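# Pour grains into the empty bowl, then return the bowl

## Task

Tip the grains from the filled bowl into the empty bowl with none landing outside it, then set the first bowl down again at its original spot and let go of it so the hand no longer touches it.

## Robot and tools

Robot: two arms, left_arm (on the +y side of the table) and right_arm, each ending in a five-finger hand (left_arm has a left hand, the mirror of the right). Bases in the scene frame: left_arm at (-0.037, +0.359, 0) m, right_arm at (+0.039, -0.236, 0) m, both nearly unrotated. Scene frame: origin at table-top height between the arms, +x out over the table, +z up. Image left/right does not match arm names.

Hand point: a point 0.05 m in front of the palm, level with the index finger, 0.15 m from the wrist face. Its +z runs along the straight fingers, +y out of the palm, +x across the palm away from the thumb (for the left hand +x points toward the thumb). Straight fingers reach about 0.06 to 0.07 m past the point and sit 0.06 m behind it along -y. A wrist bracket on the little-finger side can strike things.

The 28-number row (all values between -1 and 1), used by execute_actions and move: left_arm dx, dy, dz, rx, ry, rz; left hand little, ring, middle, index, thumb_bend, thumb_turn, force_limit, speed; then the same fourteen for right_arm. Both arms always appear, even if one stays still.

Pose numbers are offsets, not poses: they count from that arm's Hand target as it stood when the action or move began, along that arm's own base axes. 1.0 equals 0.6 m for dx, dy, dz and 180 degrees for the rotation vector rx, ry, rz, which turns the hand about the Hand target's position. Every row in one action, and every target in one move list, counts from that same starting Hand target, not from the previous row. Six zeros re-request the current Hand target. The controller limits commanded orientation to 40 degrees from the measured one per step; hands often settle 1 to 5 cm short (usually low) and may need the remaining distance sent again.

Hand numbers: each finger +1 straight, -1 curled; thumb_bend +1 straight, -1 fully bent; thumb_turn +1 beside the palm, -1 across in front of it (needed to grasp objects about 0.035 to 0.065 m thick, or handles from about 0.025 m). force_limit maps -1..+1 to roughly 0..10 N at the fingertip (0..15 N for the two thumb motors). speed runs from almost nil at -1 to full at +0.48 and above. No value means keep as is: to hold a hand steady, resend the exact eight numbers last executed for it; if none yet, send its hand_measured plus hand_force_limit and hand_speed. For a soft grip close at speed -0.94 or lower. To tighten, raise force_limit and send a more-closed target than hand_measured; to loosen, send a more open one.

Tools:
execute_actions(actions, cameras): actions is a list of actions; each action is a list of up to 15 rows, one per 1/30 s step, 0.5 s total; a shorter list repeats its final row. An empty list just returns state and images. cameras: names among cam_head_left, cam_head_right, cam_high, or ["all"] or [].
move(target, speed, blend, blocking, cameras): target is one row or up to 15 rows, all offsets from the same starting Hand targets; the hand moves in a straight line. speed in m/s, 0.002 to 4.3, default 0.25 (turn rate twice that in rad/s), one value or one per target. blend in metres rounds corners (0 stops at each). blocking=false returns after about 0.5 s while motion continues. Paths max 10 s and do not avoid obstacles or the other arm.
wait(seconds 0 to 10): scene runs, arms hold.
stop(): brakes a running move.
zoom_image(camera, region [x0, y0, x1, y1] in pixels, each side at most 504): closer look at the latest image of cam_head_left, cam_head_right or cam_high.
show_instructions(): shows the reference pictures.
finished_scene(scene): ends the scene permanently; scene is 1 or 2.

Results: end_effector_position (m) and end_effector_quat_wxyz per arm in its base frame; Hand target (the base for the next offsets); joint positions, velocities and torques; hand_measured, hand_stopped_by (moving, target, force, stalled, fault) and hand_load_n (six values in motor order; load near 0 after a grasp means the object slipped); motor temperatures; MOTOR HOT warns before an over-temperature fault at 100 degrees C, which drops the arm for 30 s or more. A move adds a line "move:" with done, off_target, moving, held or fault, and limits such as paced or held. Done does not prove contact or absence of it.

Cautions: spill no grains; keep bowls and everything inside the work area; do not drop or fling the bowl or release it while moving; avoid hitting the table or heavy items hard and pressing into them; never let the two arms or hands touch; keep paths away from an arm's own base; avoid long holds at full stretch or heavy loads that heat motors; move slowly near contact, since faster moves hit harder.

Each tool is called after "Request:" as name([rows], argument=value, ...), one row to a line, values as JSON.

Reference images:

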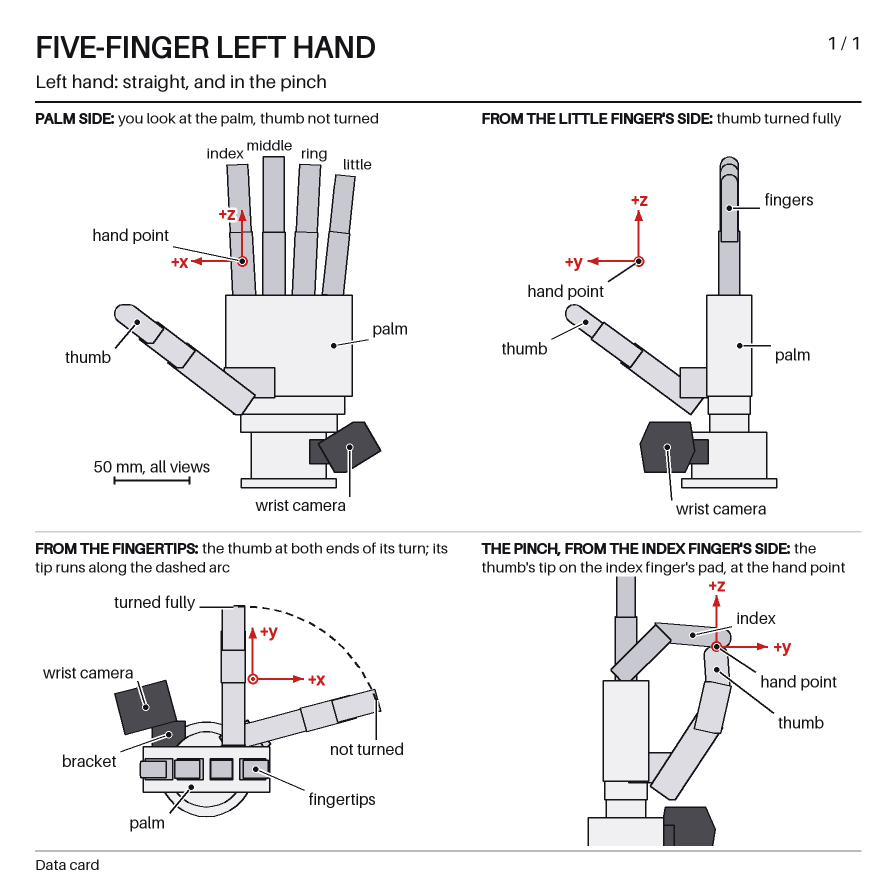

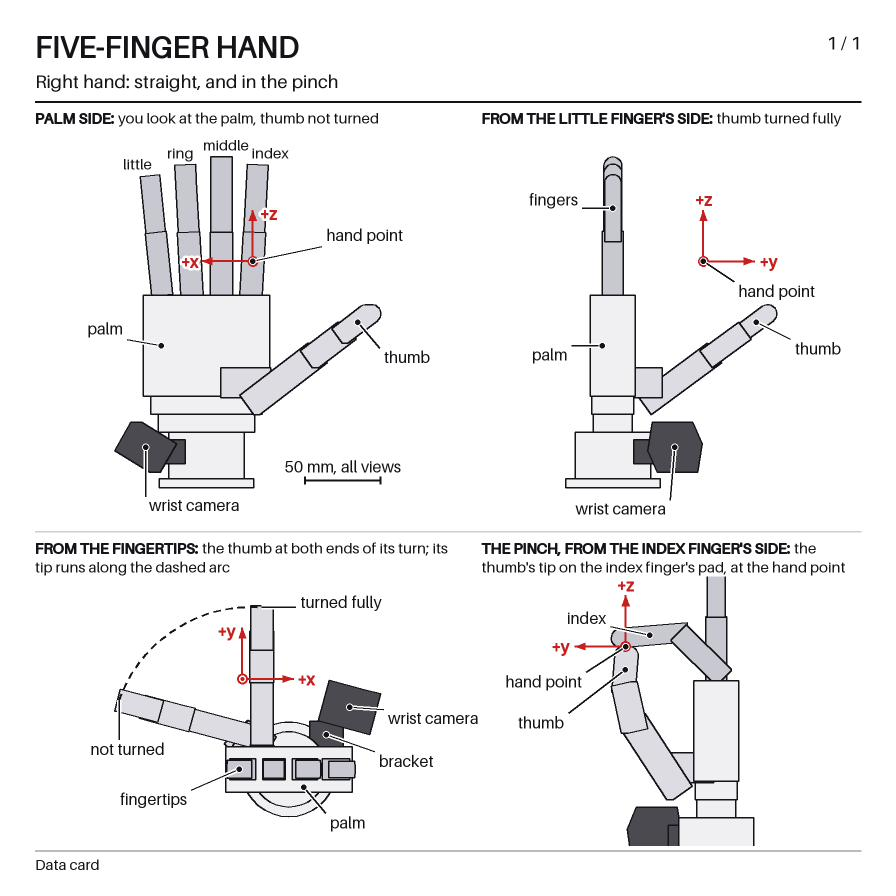

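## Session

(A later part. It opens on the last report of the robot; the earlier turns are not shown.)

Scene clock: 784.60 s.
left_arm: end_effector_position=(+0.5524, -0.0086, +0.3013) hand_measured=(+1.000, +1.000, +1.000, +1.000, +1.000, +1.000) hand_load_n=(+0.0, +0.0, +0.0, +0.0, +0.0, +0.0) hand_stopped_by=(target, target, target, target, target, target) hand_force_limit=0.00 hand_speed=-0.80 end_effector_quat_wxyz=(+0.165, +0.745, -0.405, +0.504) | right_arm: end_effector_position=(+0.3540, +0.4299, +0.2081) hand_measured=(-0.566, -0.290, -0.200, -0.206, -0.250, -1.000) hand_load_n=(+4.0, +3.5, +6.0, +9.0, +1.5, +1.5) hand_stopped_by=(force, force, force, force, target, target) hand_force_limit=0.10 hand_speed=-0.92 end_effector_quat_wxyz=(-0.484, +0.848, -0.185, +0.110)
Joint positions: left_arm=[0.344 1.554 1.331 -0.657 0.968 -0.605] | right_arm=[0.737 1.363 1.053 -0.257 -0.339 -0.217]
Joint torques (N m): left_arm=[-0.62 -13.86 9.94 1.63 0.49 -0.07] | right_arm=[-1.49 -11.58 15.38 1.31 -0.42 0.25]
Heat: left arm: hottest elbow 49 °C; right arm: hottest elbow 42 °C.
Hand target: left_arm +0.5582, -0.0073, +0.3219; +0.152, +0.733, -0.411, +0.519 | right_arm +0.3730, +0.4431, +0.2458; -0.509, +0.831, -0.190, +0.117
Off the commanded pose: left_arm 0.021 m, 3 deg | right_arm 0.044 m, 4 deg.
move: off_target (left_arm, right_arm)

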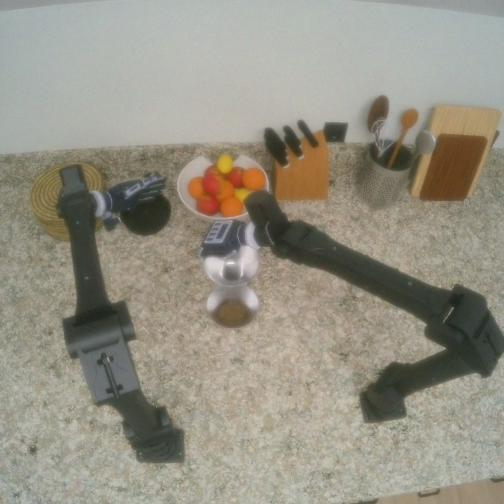

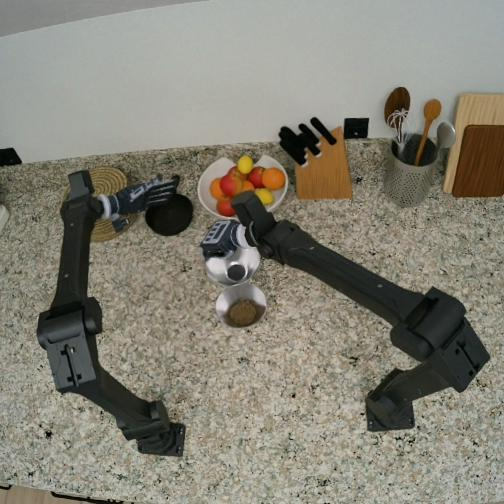

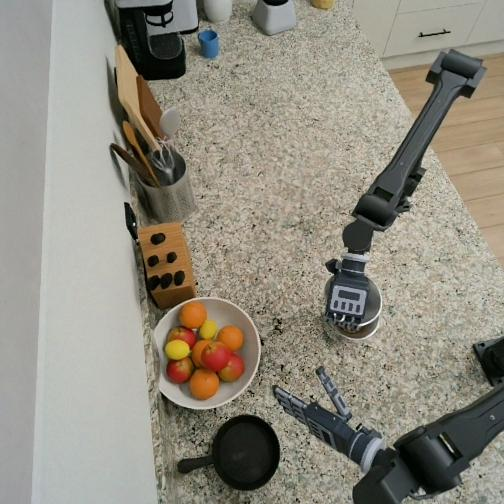

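Request:
move([
  [0,0,0,0,0,0,1,1,1,1,1,1,0,-0.8,-0.03,-0.3,-0.03,0,0,-0.14,-0.75,-0.65,-0.6,-0.6,-0.25,-1,0.1,-0.92],
  [0,0,0,0,0,0,1,1,1,1,1,1,0,-0.8,-0.0467,-0.4283,-0.135,0,0,-0.1967,-0.75,-0.65,-0.6,-0.6,-0.25,-1,0.1,-0.92],
], cameras=["all"], speed=0.13, blend=[0.05, 0])

Request:
zoom_image(camera="cam_head_right", region=[280, 240, 380, 340])

Request:
zoom_image(camera="cam_head_left", region=[280, 240, 380, 340])

Request:
zoom_image(camera="cam_high", region=[280, 180, 380, 280])

Scene clock: 800.70 s.
left_arm: end_effector_position=(+0.5524, -0.0086, +0.3013) hand_measured=(+1.000, +1.000, +1.000, +1.000, +1.000, +1.000) hand_load_n=(+0.0, +0.0, +0.0, +0.0, +0.0, +0.0) hand_stopped_by=(target, target, target, target, target, target) hand_force_limit=0.00 hand_speed=-0.80 end_effector_quat_wxyz=(+0.165, +0.745, -0.405, +0.504) | right_arm: end_effector_position=(+0.3316, +0.1847, +0.1369) hand_measured=(-0.566, -0.290, -0.200, -0.206, -0.250, -1.000) hand_load_n=(+4.0, +3.0, +6.0, +8.5, +1.5, +1.5) hand_stopped_by=(force, force, force, force, target, target) hand_force_limit=0.10 hand_speed=-0.92 end_effector_quat_wxyz=(-0.417, +0.761, -0.432, +0.247)
Joint positions: left_arm=[0.344 1.554 1.331 -0.657 0.968 -0.605] | right_arm=[0.385 0.866 0.513 -0.21 -0.115 -0.091]
Joint torques (N m): left_arm=[-0.03 -14.04 9.78 1.63 0.5 -0.07] | right_arm=[-1.61 -6.71 10.14 3.36 -0.11 0.22]
Heat: left arm: hottest elbow 49 °C; right arm: hottest elbow 43 °C.
Hand target: left_arm +0.5582, -0.0073, +0.3219; +0.152, +0.733, -0.411, +0.519 | right_arm +0.3450, +0.1861, +0.1648; -0.449, +0.734, -0.434, +0.266
Off the commanded pose: left_arm 0.021 m, 3 deg | right_arm 0.031 m, 5 deg.
move: off_target (left_arm, right_arm)

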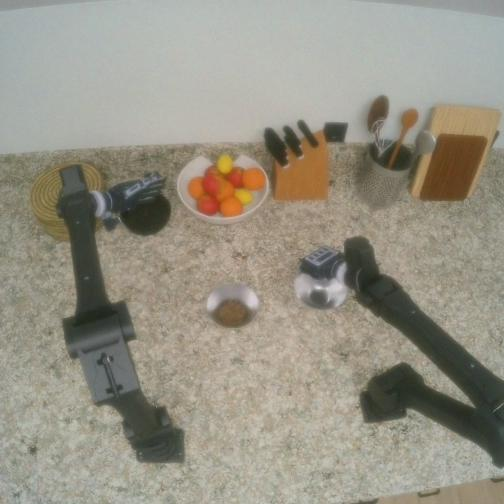

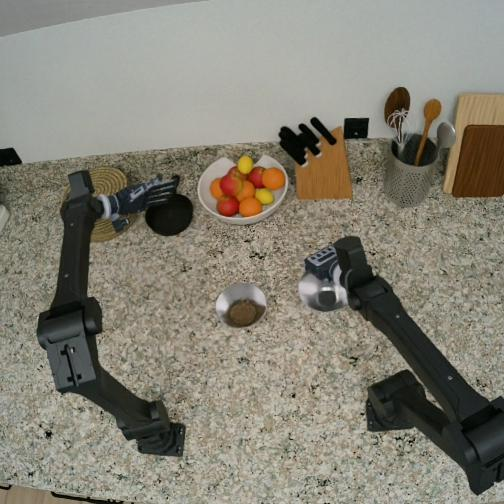

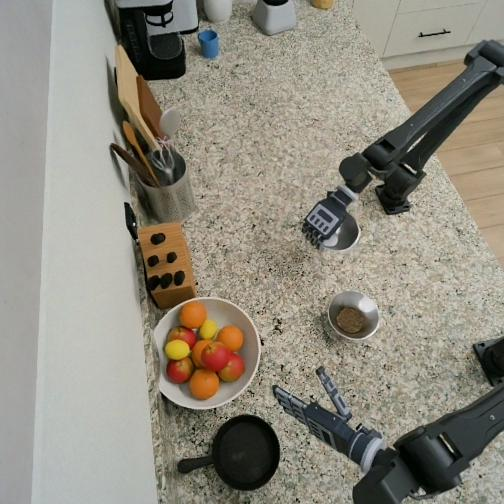

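Scaled by 5.040 from the camera's 504x504 image, which has a finer 720x720 frame.

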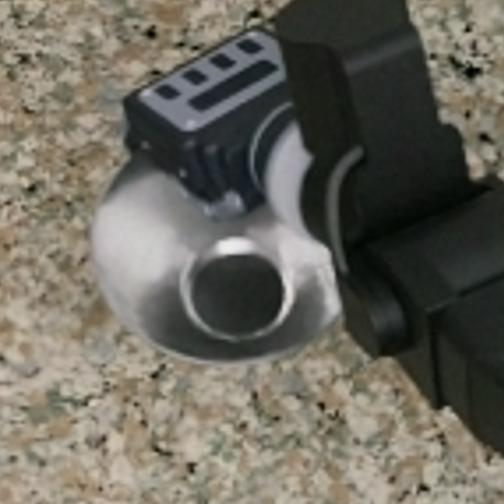

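Scaled by 5.040 from the camera's 504x504 image, which has a finer 720x720 frame.

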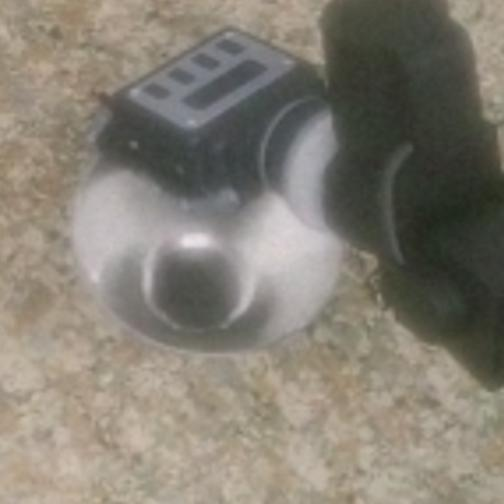

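Scaled by 5.040 from the camera's 504x504 image, which has a finer 720x720 frame.

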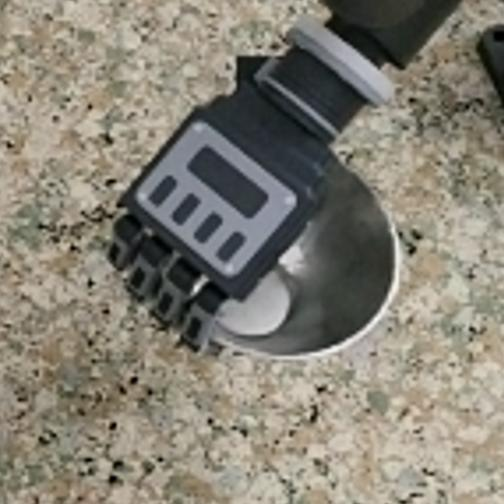

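Request:
move(target=[0,0,0,0,0,0,1,1,1,1,1,1,0,-0.8,-0.025,-0.0085,-0.1413,-0.008,0.0146,0,-0.75,-0.65,-0.6,-0.6,-0.25,-1,0.1,-0.92], cameras=["all"], speed=0.08)

Request:
zoom_image(camera="cam_head_right", region=[280, 240, 380, 340])

Request:
zoom_image(camera="cam_head_left", region=[280, 240, 380, 340])

Request:
zoom_image(camera="cam_high", region=[280, 180, 380, 280])

Scene clock: 834.87 s.
left_arm: end_effector_position=(+0.5524, -0.0086, +0.3013) hand_measured=(+1.000, +1.000, +1.000, +1.000, +1.000, +1.000) hand_load_n=(+0.0, +0.0, +0.0, -0.5, +0.0, +0.0) hand_stopped_by=(target, target, target, target, target, target) hand_force_limit=0.00 hand_speed=-0.80 end_effector_quat_wxyz=(+0.165, +0.745, -0.405, +0.504) | right_arm: end_effector_position=(+0.3163, +0.1773, +0.0656) hand_measured=(-0.566, -0.290, -0.200, -0.206, -0.250, -1.000) hand_load_n=(+4.0, +3.5, +6.0, +8.5, +1.5, +2.0) hand_stopped_by=(force, force, force, force, target, target) hand_force_limit=0.10 hand_speed=-0.92 end_effector_quat_wxyz=(-0.409, +0.764, -0.436, +0.244)
Joint positions: left_arm=[0.344 1.554 1.331 -0.657 0.968 -0.605] | right_arm=[0.385 0.952 0.354 0.017 -0.109 -0.091]
Joint torques (N m): left_arm=[-0.03 -14.1 9.98 1.55 0.46 -0.06] | right_arm=[-0.91 -4.19 9.1 3.3 0.02 0.19]
Heat: left arm: hottest elbow 49 °C; right arm: hottest elbow 43 °C.
Hand target: left_arm +0.5582, -0.0073, +0.3219; +0.152, +0.733, -0.411, +0.519 | right_arm +0.3300, +0.1810, +0.0800; -0.430, +0.746, -0.441, +0.255
Off the commanded pose: left_arm 0.021 m, 3 deg | right_arm 0.020 m, 3 deg.
move: off_target (left_arm, right_arm)

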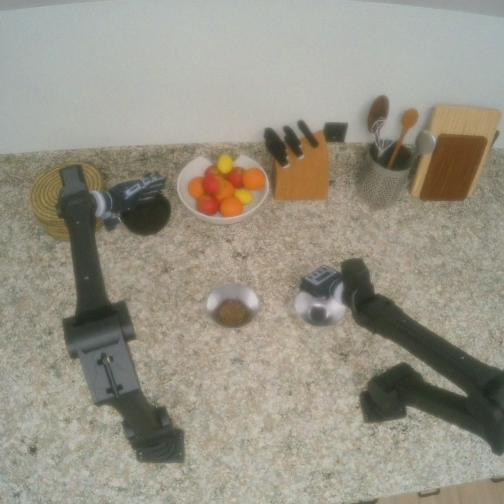

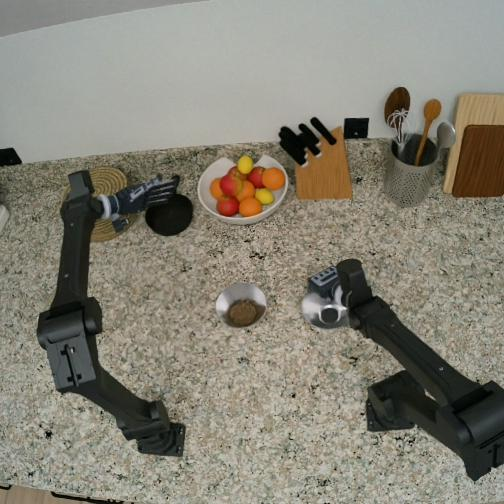

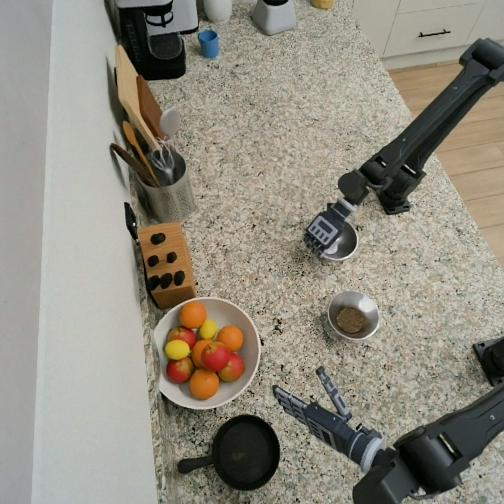

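Scaled by 5.040 from the camera's 504x504 image, which has a finer 720x720 frame.

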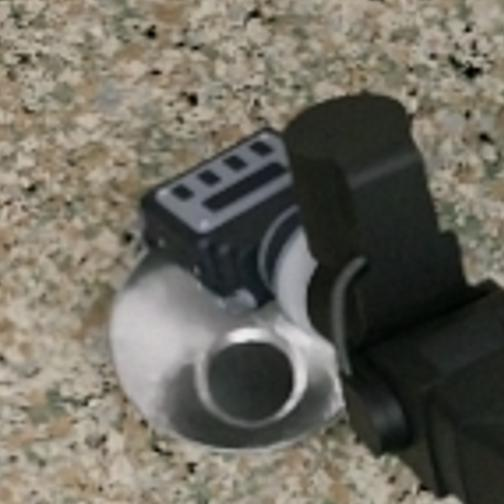

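Scaled by 5.040 from the camera's 504x504 image, which has a finer 720x720 frame.

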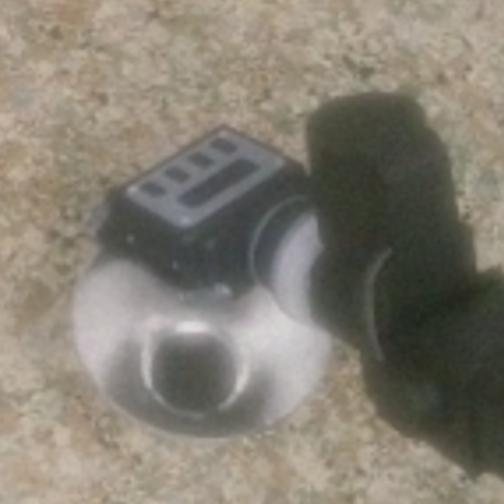

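Scaled by 5.040 from the camera's 504x504 image, which has a finer 720x720 frame.

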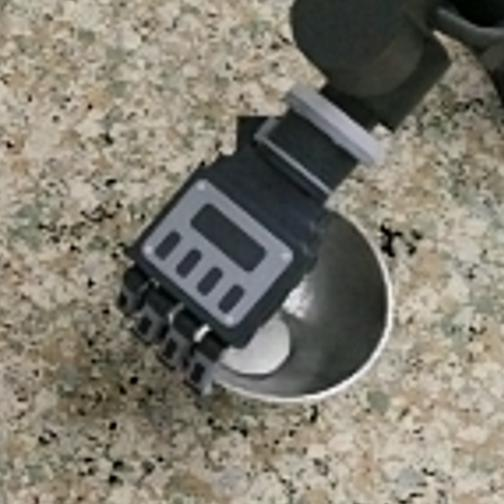

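Request:
move(target=[0,0,0,0,0,0,1,1,1,1,1,1,0,-0.8,0.0147,0.0028,-0.047,0,0,0,-0.75,-0.65,-0.6,-0.6,-0.25,-1,0.1,-0.92], cameras=["all"], speed=0.05)

Request:
zoom_image(camera="cam_head_right", region=[280, 240, 380, 340])

Request:
zoom_image(camera="cam_head_left", region=[280, 240, 380, 340])

Request:
zoom_image(camera="cam_high", region=[280, 180, 380, 280])

Scene clock: 854.60 s.
left_arm: end_effector_position=(+0.5524, -0.0086, +0.3013) hand_measured=(+1.000, +1.000, +1.000, +1.000, +1.000, +1.000) hand_load_n=(+0.0, +0.0, +0.0, +0.0, +0.0, +0.0) hand_stopped_by=(target, target, target, target, target, target) hand_force_limit=0.00 hand_speed=-0.80 end_effector_quat_wxyz=(+0.165, +0.745, -0.405, +0.504) | right_arm: end_effector_position=(+0.3277, +0.1830, +0.0445) hand_measured=(-0.566, -0.290, -0.200, -0.206, -0.250, -1.000) hand_load_n=(+4.5, +3.0, +4.5, +7.5, +1.5, +1.5) hand_stopped_by=(force, force, force, force, target, target) hand_force_limit=0.10 hand_speed=-0.92 end_effector_quat_wxyz=(-0.417, +0.758, -0.437, +0.246)
Joint positions: left_arm=[0.344 1.554 1.331 -0.657 0.968 -0.605] | right_arm=[0.385 1.07 0.332 0.175 -0.11 -0.079]
Joint torques (N m): left_arm=[0.09 -13.92 9.96 1.7 0.45 -0.11] | right_arm=[-1.55 -4.48 7.88 3.07 -0.17 0.17]
Heat: left arm: hottest elbow 49 °C; right arm: hottest elbow 42 °C.
Hand target: left_arm +0.5582, -0.0073, +0.3219; +0.152, +0.733, -0.411, +0.519 | right_arm +0.3388, +0.1827, +0.0518; -0.430, +0.746, -0.441, +0.255
Off the commanded pose: left_arm 0.021 m, 3 deg | right_arm 0.013 m, 2 deg.
move: off_target (left_arm, right_arm)

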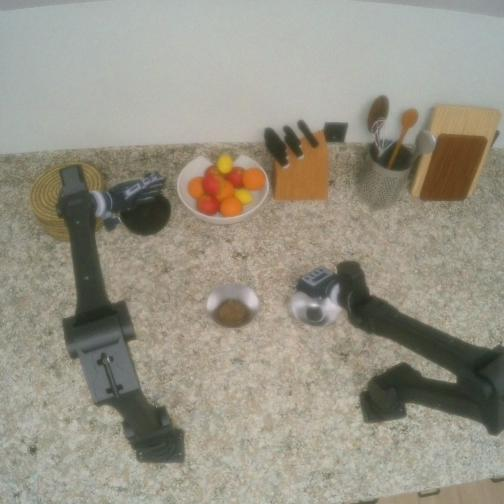

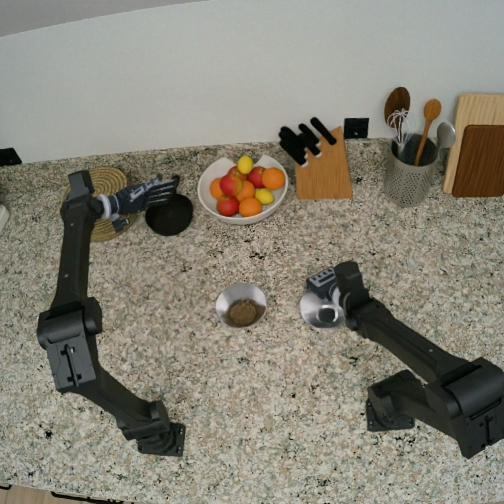

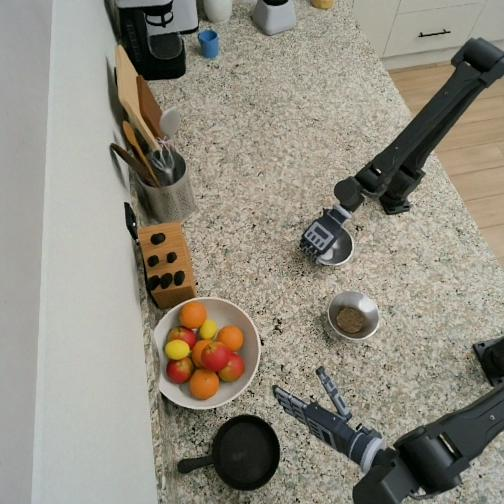

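Scaled by 5.040 from the camera's 504x504 image, which has a finer 720x720 frame.

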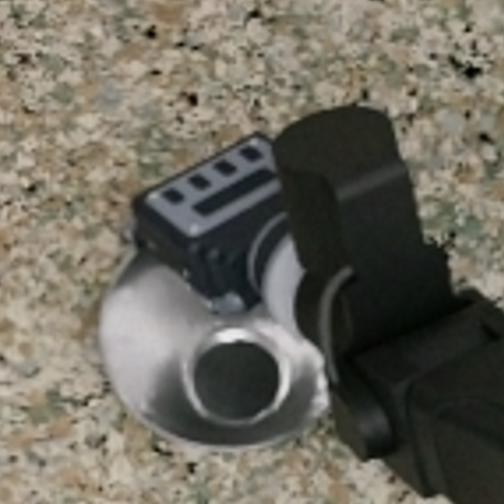

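Scaled by 5.040 from the camera's 504x504 image, which has a finer 720x720 frame.

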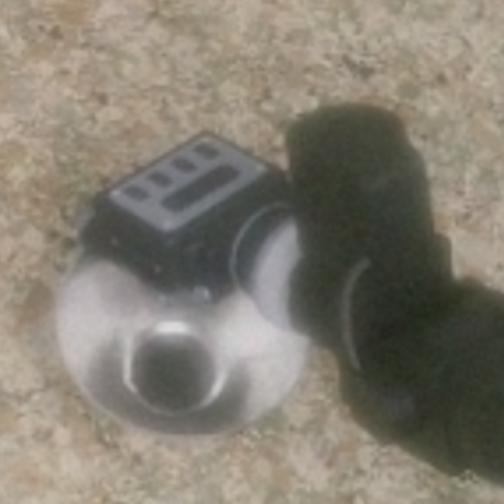

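Scaled by 5.040 from the camera's 504x504 image, which has a finer 720x720 frame.

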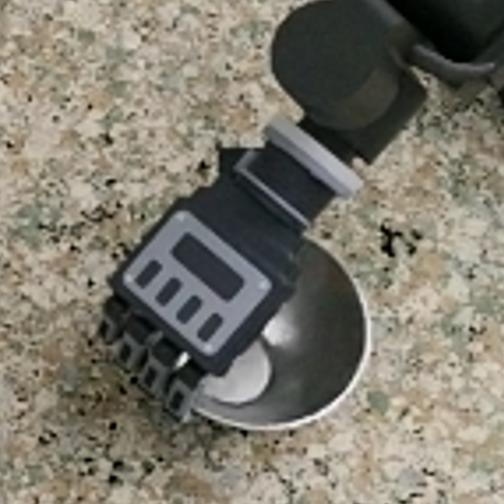

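Request:
move(target=[0,0,0,0,0,0,1,1,1,1,1,1,0,-0.8,0,0,0,0,0,0,0.65,0.65,0.65,0.65,-0.25,-1,0.1,-0.75], cameras=["all"], speed=0.05)

Request:
zoom_image(camera="cam_head_right", region=[280, 240, 380, 340])

Request:
zoom_image(camera="cam_high", region=[280, 180, 380, 280])

Scene clock: 879.30 s.
left_arm: end_effector_position=(+0.5524, -0.0086, +0.3013) hand_measured=(+1.000, +1.000, +1.000, +1.000, +1.000, +1.000) hand_load_n=(+0.0, +0.0, +0.0, +0.0, +0.0, +0.0) hand_stopped_by=(target, target, target, target, target, target) hand_force_limit=0.00 hand_speed=-0.80 end_effector_quat_wxyz=(+0.165, +0.745, -0.405, +0.504) | right_arm: end_effector_position=(+0.3283, +0.1831, +0.0445) hand_measured=(+0.650, +0.650, +0.650, +0.650, -0.250, -1.000) hand_load_n=(+0.0, -0.5, +0.0, +0.0, +0.0, +0.0) hand_stopped_by=(target, target, target, target, target, target) hand_force_limit=0.10 hand_speed=-0.75 end_effector_quat_wxyz=(-0.418, +0.757, -0.438, +0.247)
Joint positions: left_arm=[0.344 1.554 1.331 -0.657 0.968 -0.605] | right_arm=[0.385 1.072 0.332 0.178 -0.109 -0.077]
Joint torques (N m): left_arm=[-0.56 -14.1 9.89 1.65 0.48 -0.11] | right_arm=[-1.61 -4.37 7.84 3.02 -0.15 0.17]
Heat: left arm: hottest elbow 49 °C; right arm: hottest elbow 42 °C.
Hand target: left_arm +0.5582, -0.0073, +0.3219; +0.152, +0.733, -0.411, +0.519 | right_arm +0.3388, +0.1827, +0.0518; -0.430, +0.746, -0.441, +0.255
Off the commanded pose: left_arm 0.021 m, 3 deg | right_arm 0.013 m, 2 deg.
move: off_target (left_arm, right_arm)

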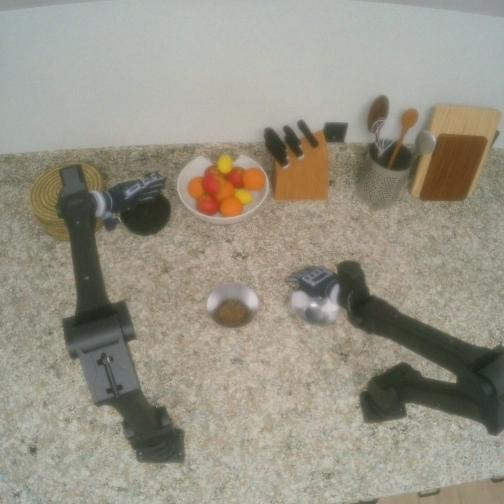

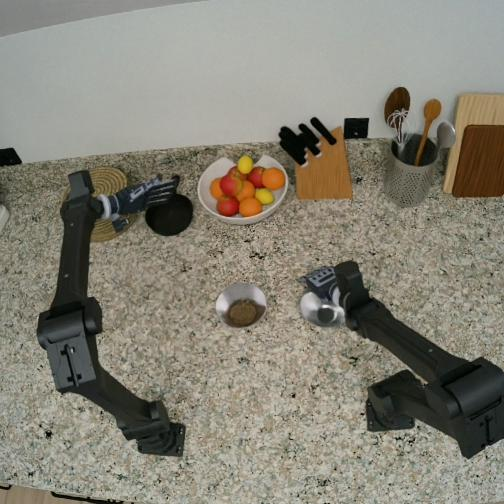

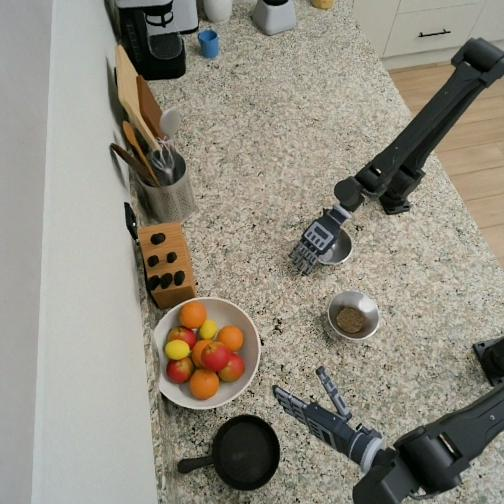

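Scaled by 5.040 from the camera's 504x504 image, which has a finer 720x720 frame.

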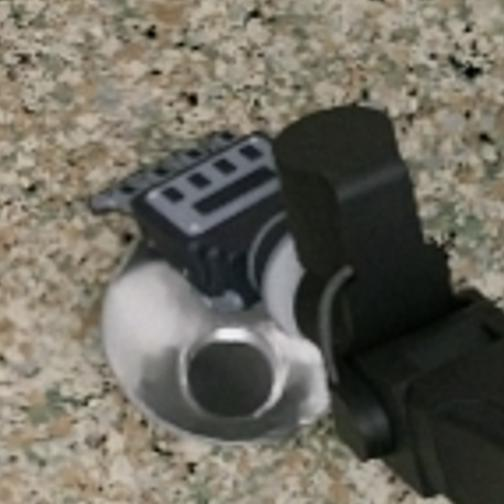

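Scaled by 5.040 from the camera's 504x504 image, which has a finer 720x720 frame.

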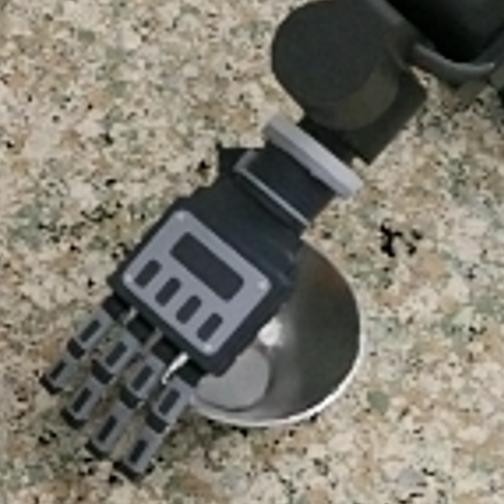

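Request:
move(target=[0,0,0,0,0,0,1,1,1,1,1,1,0,-0.8,-0.0317,-0.0183,0,0,0,0,0.1,0.1,0.1,0.1,-0.25,-1,-0.5,-0.7], cameras=["all"], speed=0.04)

Request:
zoom_image(camera="cam_head_right", region=[280, 240, 380, 340])

Request:
zoom_image(camera="cam_high", region=[280, 180, 380, 280])

Scene clock: 901.30 s.
left_arm: end_effector_position=(+0.5524, -0.0086, +0.3013) hand_measured=(+1.000, +1.000, +1.000, +1.000, +1.000, +1.000) hand_load_n=(+0.0, +0.0, +0.0, +0.0, -0.5, +0.0) hand_stopped_by=(target, target, target, target, target, target) hand_force_limit=0.00 hand_speed=-0.80 end_effector_quat_wxyz=(+0.165, +0.745, -0.405, +0.504) | right_arm: end_effector_position=(+0.3160, +0.1755, +0.0439) hand_measured=(+0.100, +0.100, +0.100, +0.100, -0.250, -1.000) hand_load_n=(+0.0, +0.0, +0.0, +0.0, +0.0, +0.0) hand_stopped_by=(target, target, target, target, target, target) hand_force_limit=-0.50 hand_speed=-0.70 end_effector_quat_wxyz=(-0.424, +0.753, -0.438, +0.249)
Joint positions: left_arm=[0.344 1.554 1.331 -0.657 0.968 -0.605] | right_arm=[0.372 1.015 0.289 0.178 -0.119 -0.077]
Joint torques (N m): left_arm=[-0.38 -14.39 9.95 1.72 0.47 -0.08] | right_arm=[-1.85 -6.3 7.53 1.25 -0.26 0.11]
Heat: left arm: hottest elbow 49 °C; right arm: hottest elbow 41 °C.
Hand target: left_arm +0.5582, -0.0073, +0.3219; +0.152, +0.733, -0.411, +0.519 | right_arm +0.3198, +0.1717, +0.0518; -0.430, +0.746, -0.441, +0.255
Off the commanded pose: left_arm 0.021 m, 3 deg | right_arm 0.010 m, 1 deg.
move: off_target (left_arm)

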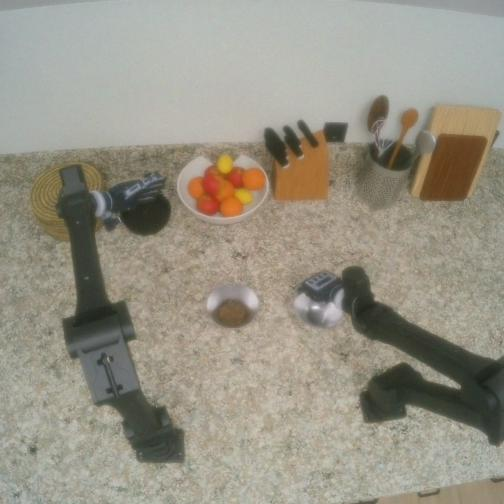

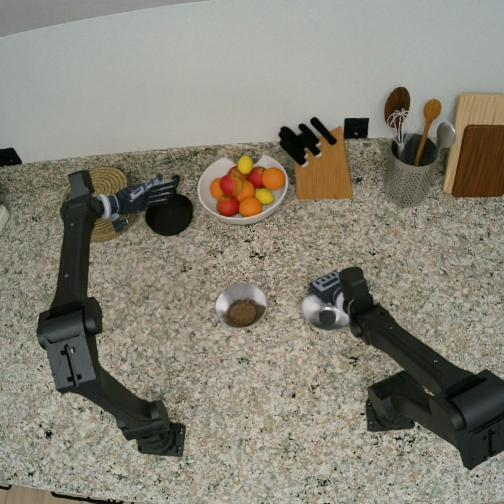

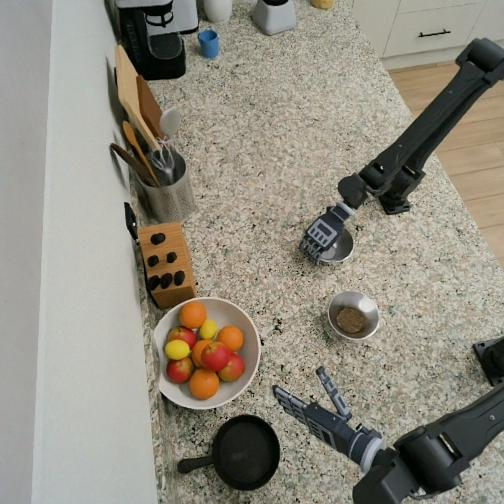

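Scaled by 5.040 from the camera's 504x504 image, which has a finer 720x720 frame.

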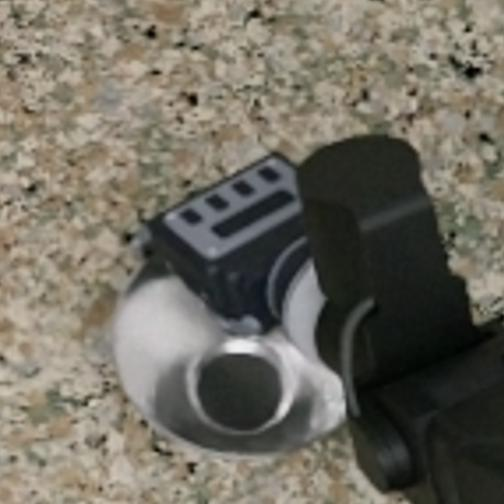

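Scaled by 5.040 from the camera's 504x504 image, which has a finer 720x720 frame.

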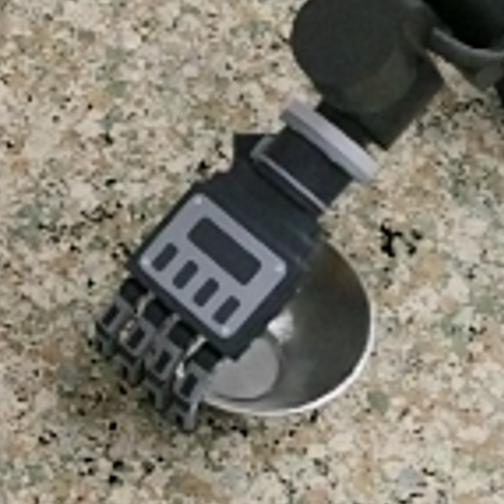

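Request:
move([
  [0,0,0,0,0,0,1,1,1,1,1,1,0,-0.8,0,0,0,0,0,0,0.8,0.8,0.8,0.8,-0.25,-1,-0.5,-0.5],
  [0,0,0,0,0,0,1,1,1,1,1,1,0,-0.8,0.015,0.008,0.25,0,0,0,0.8,0.8,0.8,0.8,-0.25,-1,-0.5,-0.5],
], cameras=["all"], speed=0.1)

Request:
zoom_image(camera="cam_head_right", region=[190, 250, 390, 350])

Request:
zoom_image(camera="cam_high", region=[270, 200, 410, 360])

Scene clock: 917.57 s.
left_arm: end_effector_position=(+0.5524, -0.0086, +0.3013) hand_measured=(+1.000, +1.000, +1.000, +1.000, +1.000, +1.000) hand_load_n=(+0.0, +0.0, +0.0, +0.0, +0.0, -0.5) hand_stopped_by=(target, target, target, target, target, target) hand_force_limit=0.00 hand_speed=-0.80 end_effector_quat_wxyz=(+0.165, +0.745, -0.405, +0.504) | right_arm: end_effector_position=(+0.3145, +0.1744, +0.1625) hand_measured=(+0.800, +0.800, +0.800, +0.800, -0.250, -1.000) hand_load_n=(+0.0, +0.0, +0.0, +0.0, +0.0, +0.0) hand_stopped_by=(target, target, target, target, target, target) hand_force_limit=-0.50 hand_speed=-0.50 end_effector_quat_wxyz=(-0.406, +0.762, -0.446, +0.236)
Joint positions: left_arm=[0.344 1.554 1.331 -0.657 0.968 -0.605] | right_arm=[0.371 0.78 0.562 -0.38 -0.119 -0.077]
Joint torques (N m): left_arm=[-0.21 -13.74 9.88 1.77 0.5 -0.09] | right_arm=[-1.2 -4.89 14.43 1.13 -0.1 0.13]
Heat: left arm: hottest elbow 49 °C; right arm: hottest elbow 41 °C.
Hand target: left_arm +0.5582, -0.0073, +0.3219; +0.152, +0.733, -0.411, +0.519 | right_arm +0.3288, +0.1765, +0.2018; -0.430, +0.746, -0.441, +0.255
Off the commanded pose: left_arm 0.021 m, 3 deg | right_arm 0.042 m, 4 deg.
move: off_target (left_arm, right_arm)

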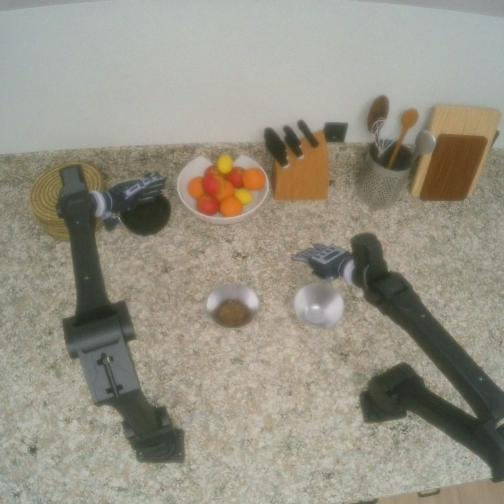

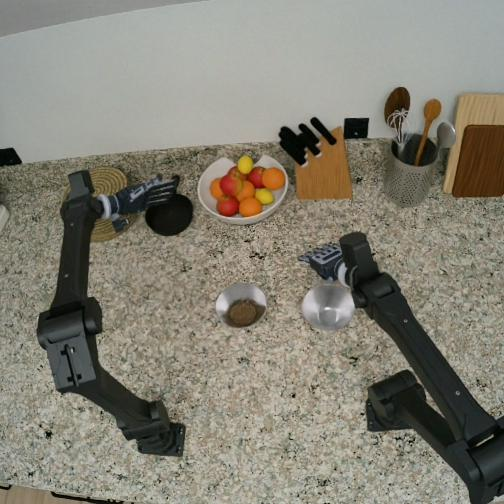

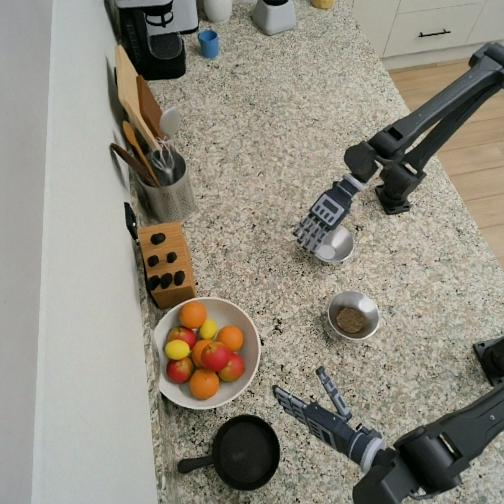

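Scaled by 2.520 from the camera's 504x504 image, which has a finer 720x720 frame.

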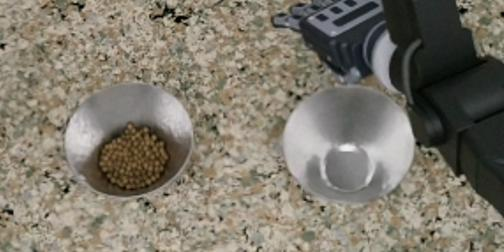

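Scaled by 3.150 from the camera's 504x504 image, which has a finer 720x720 frame.

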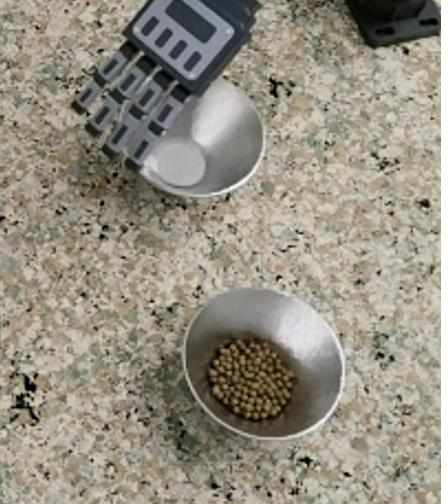

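Request:
finished_scene(scene=1)

The scene is finished: the task was done.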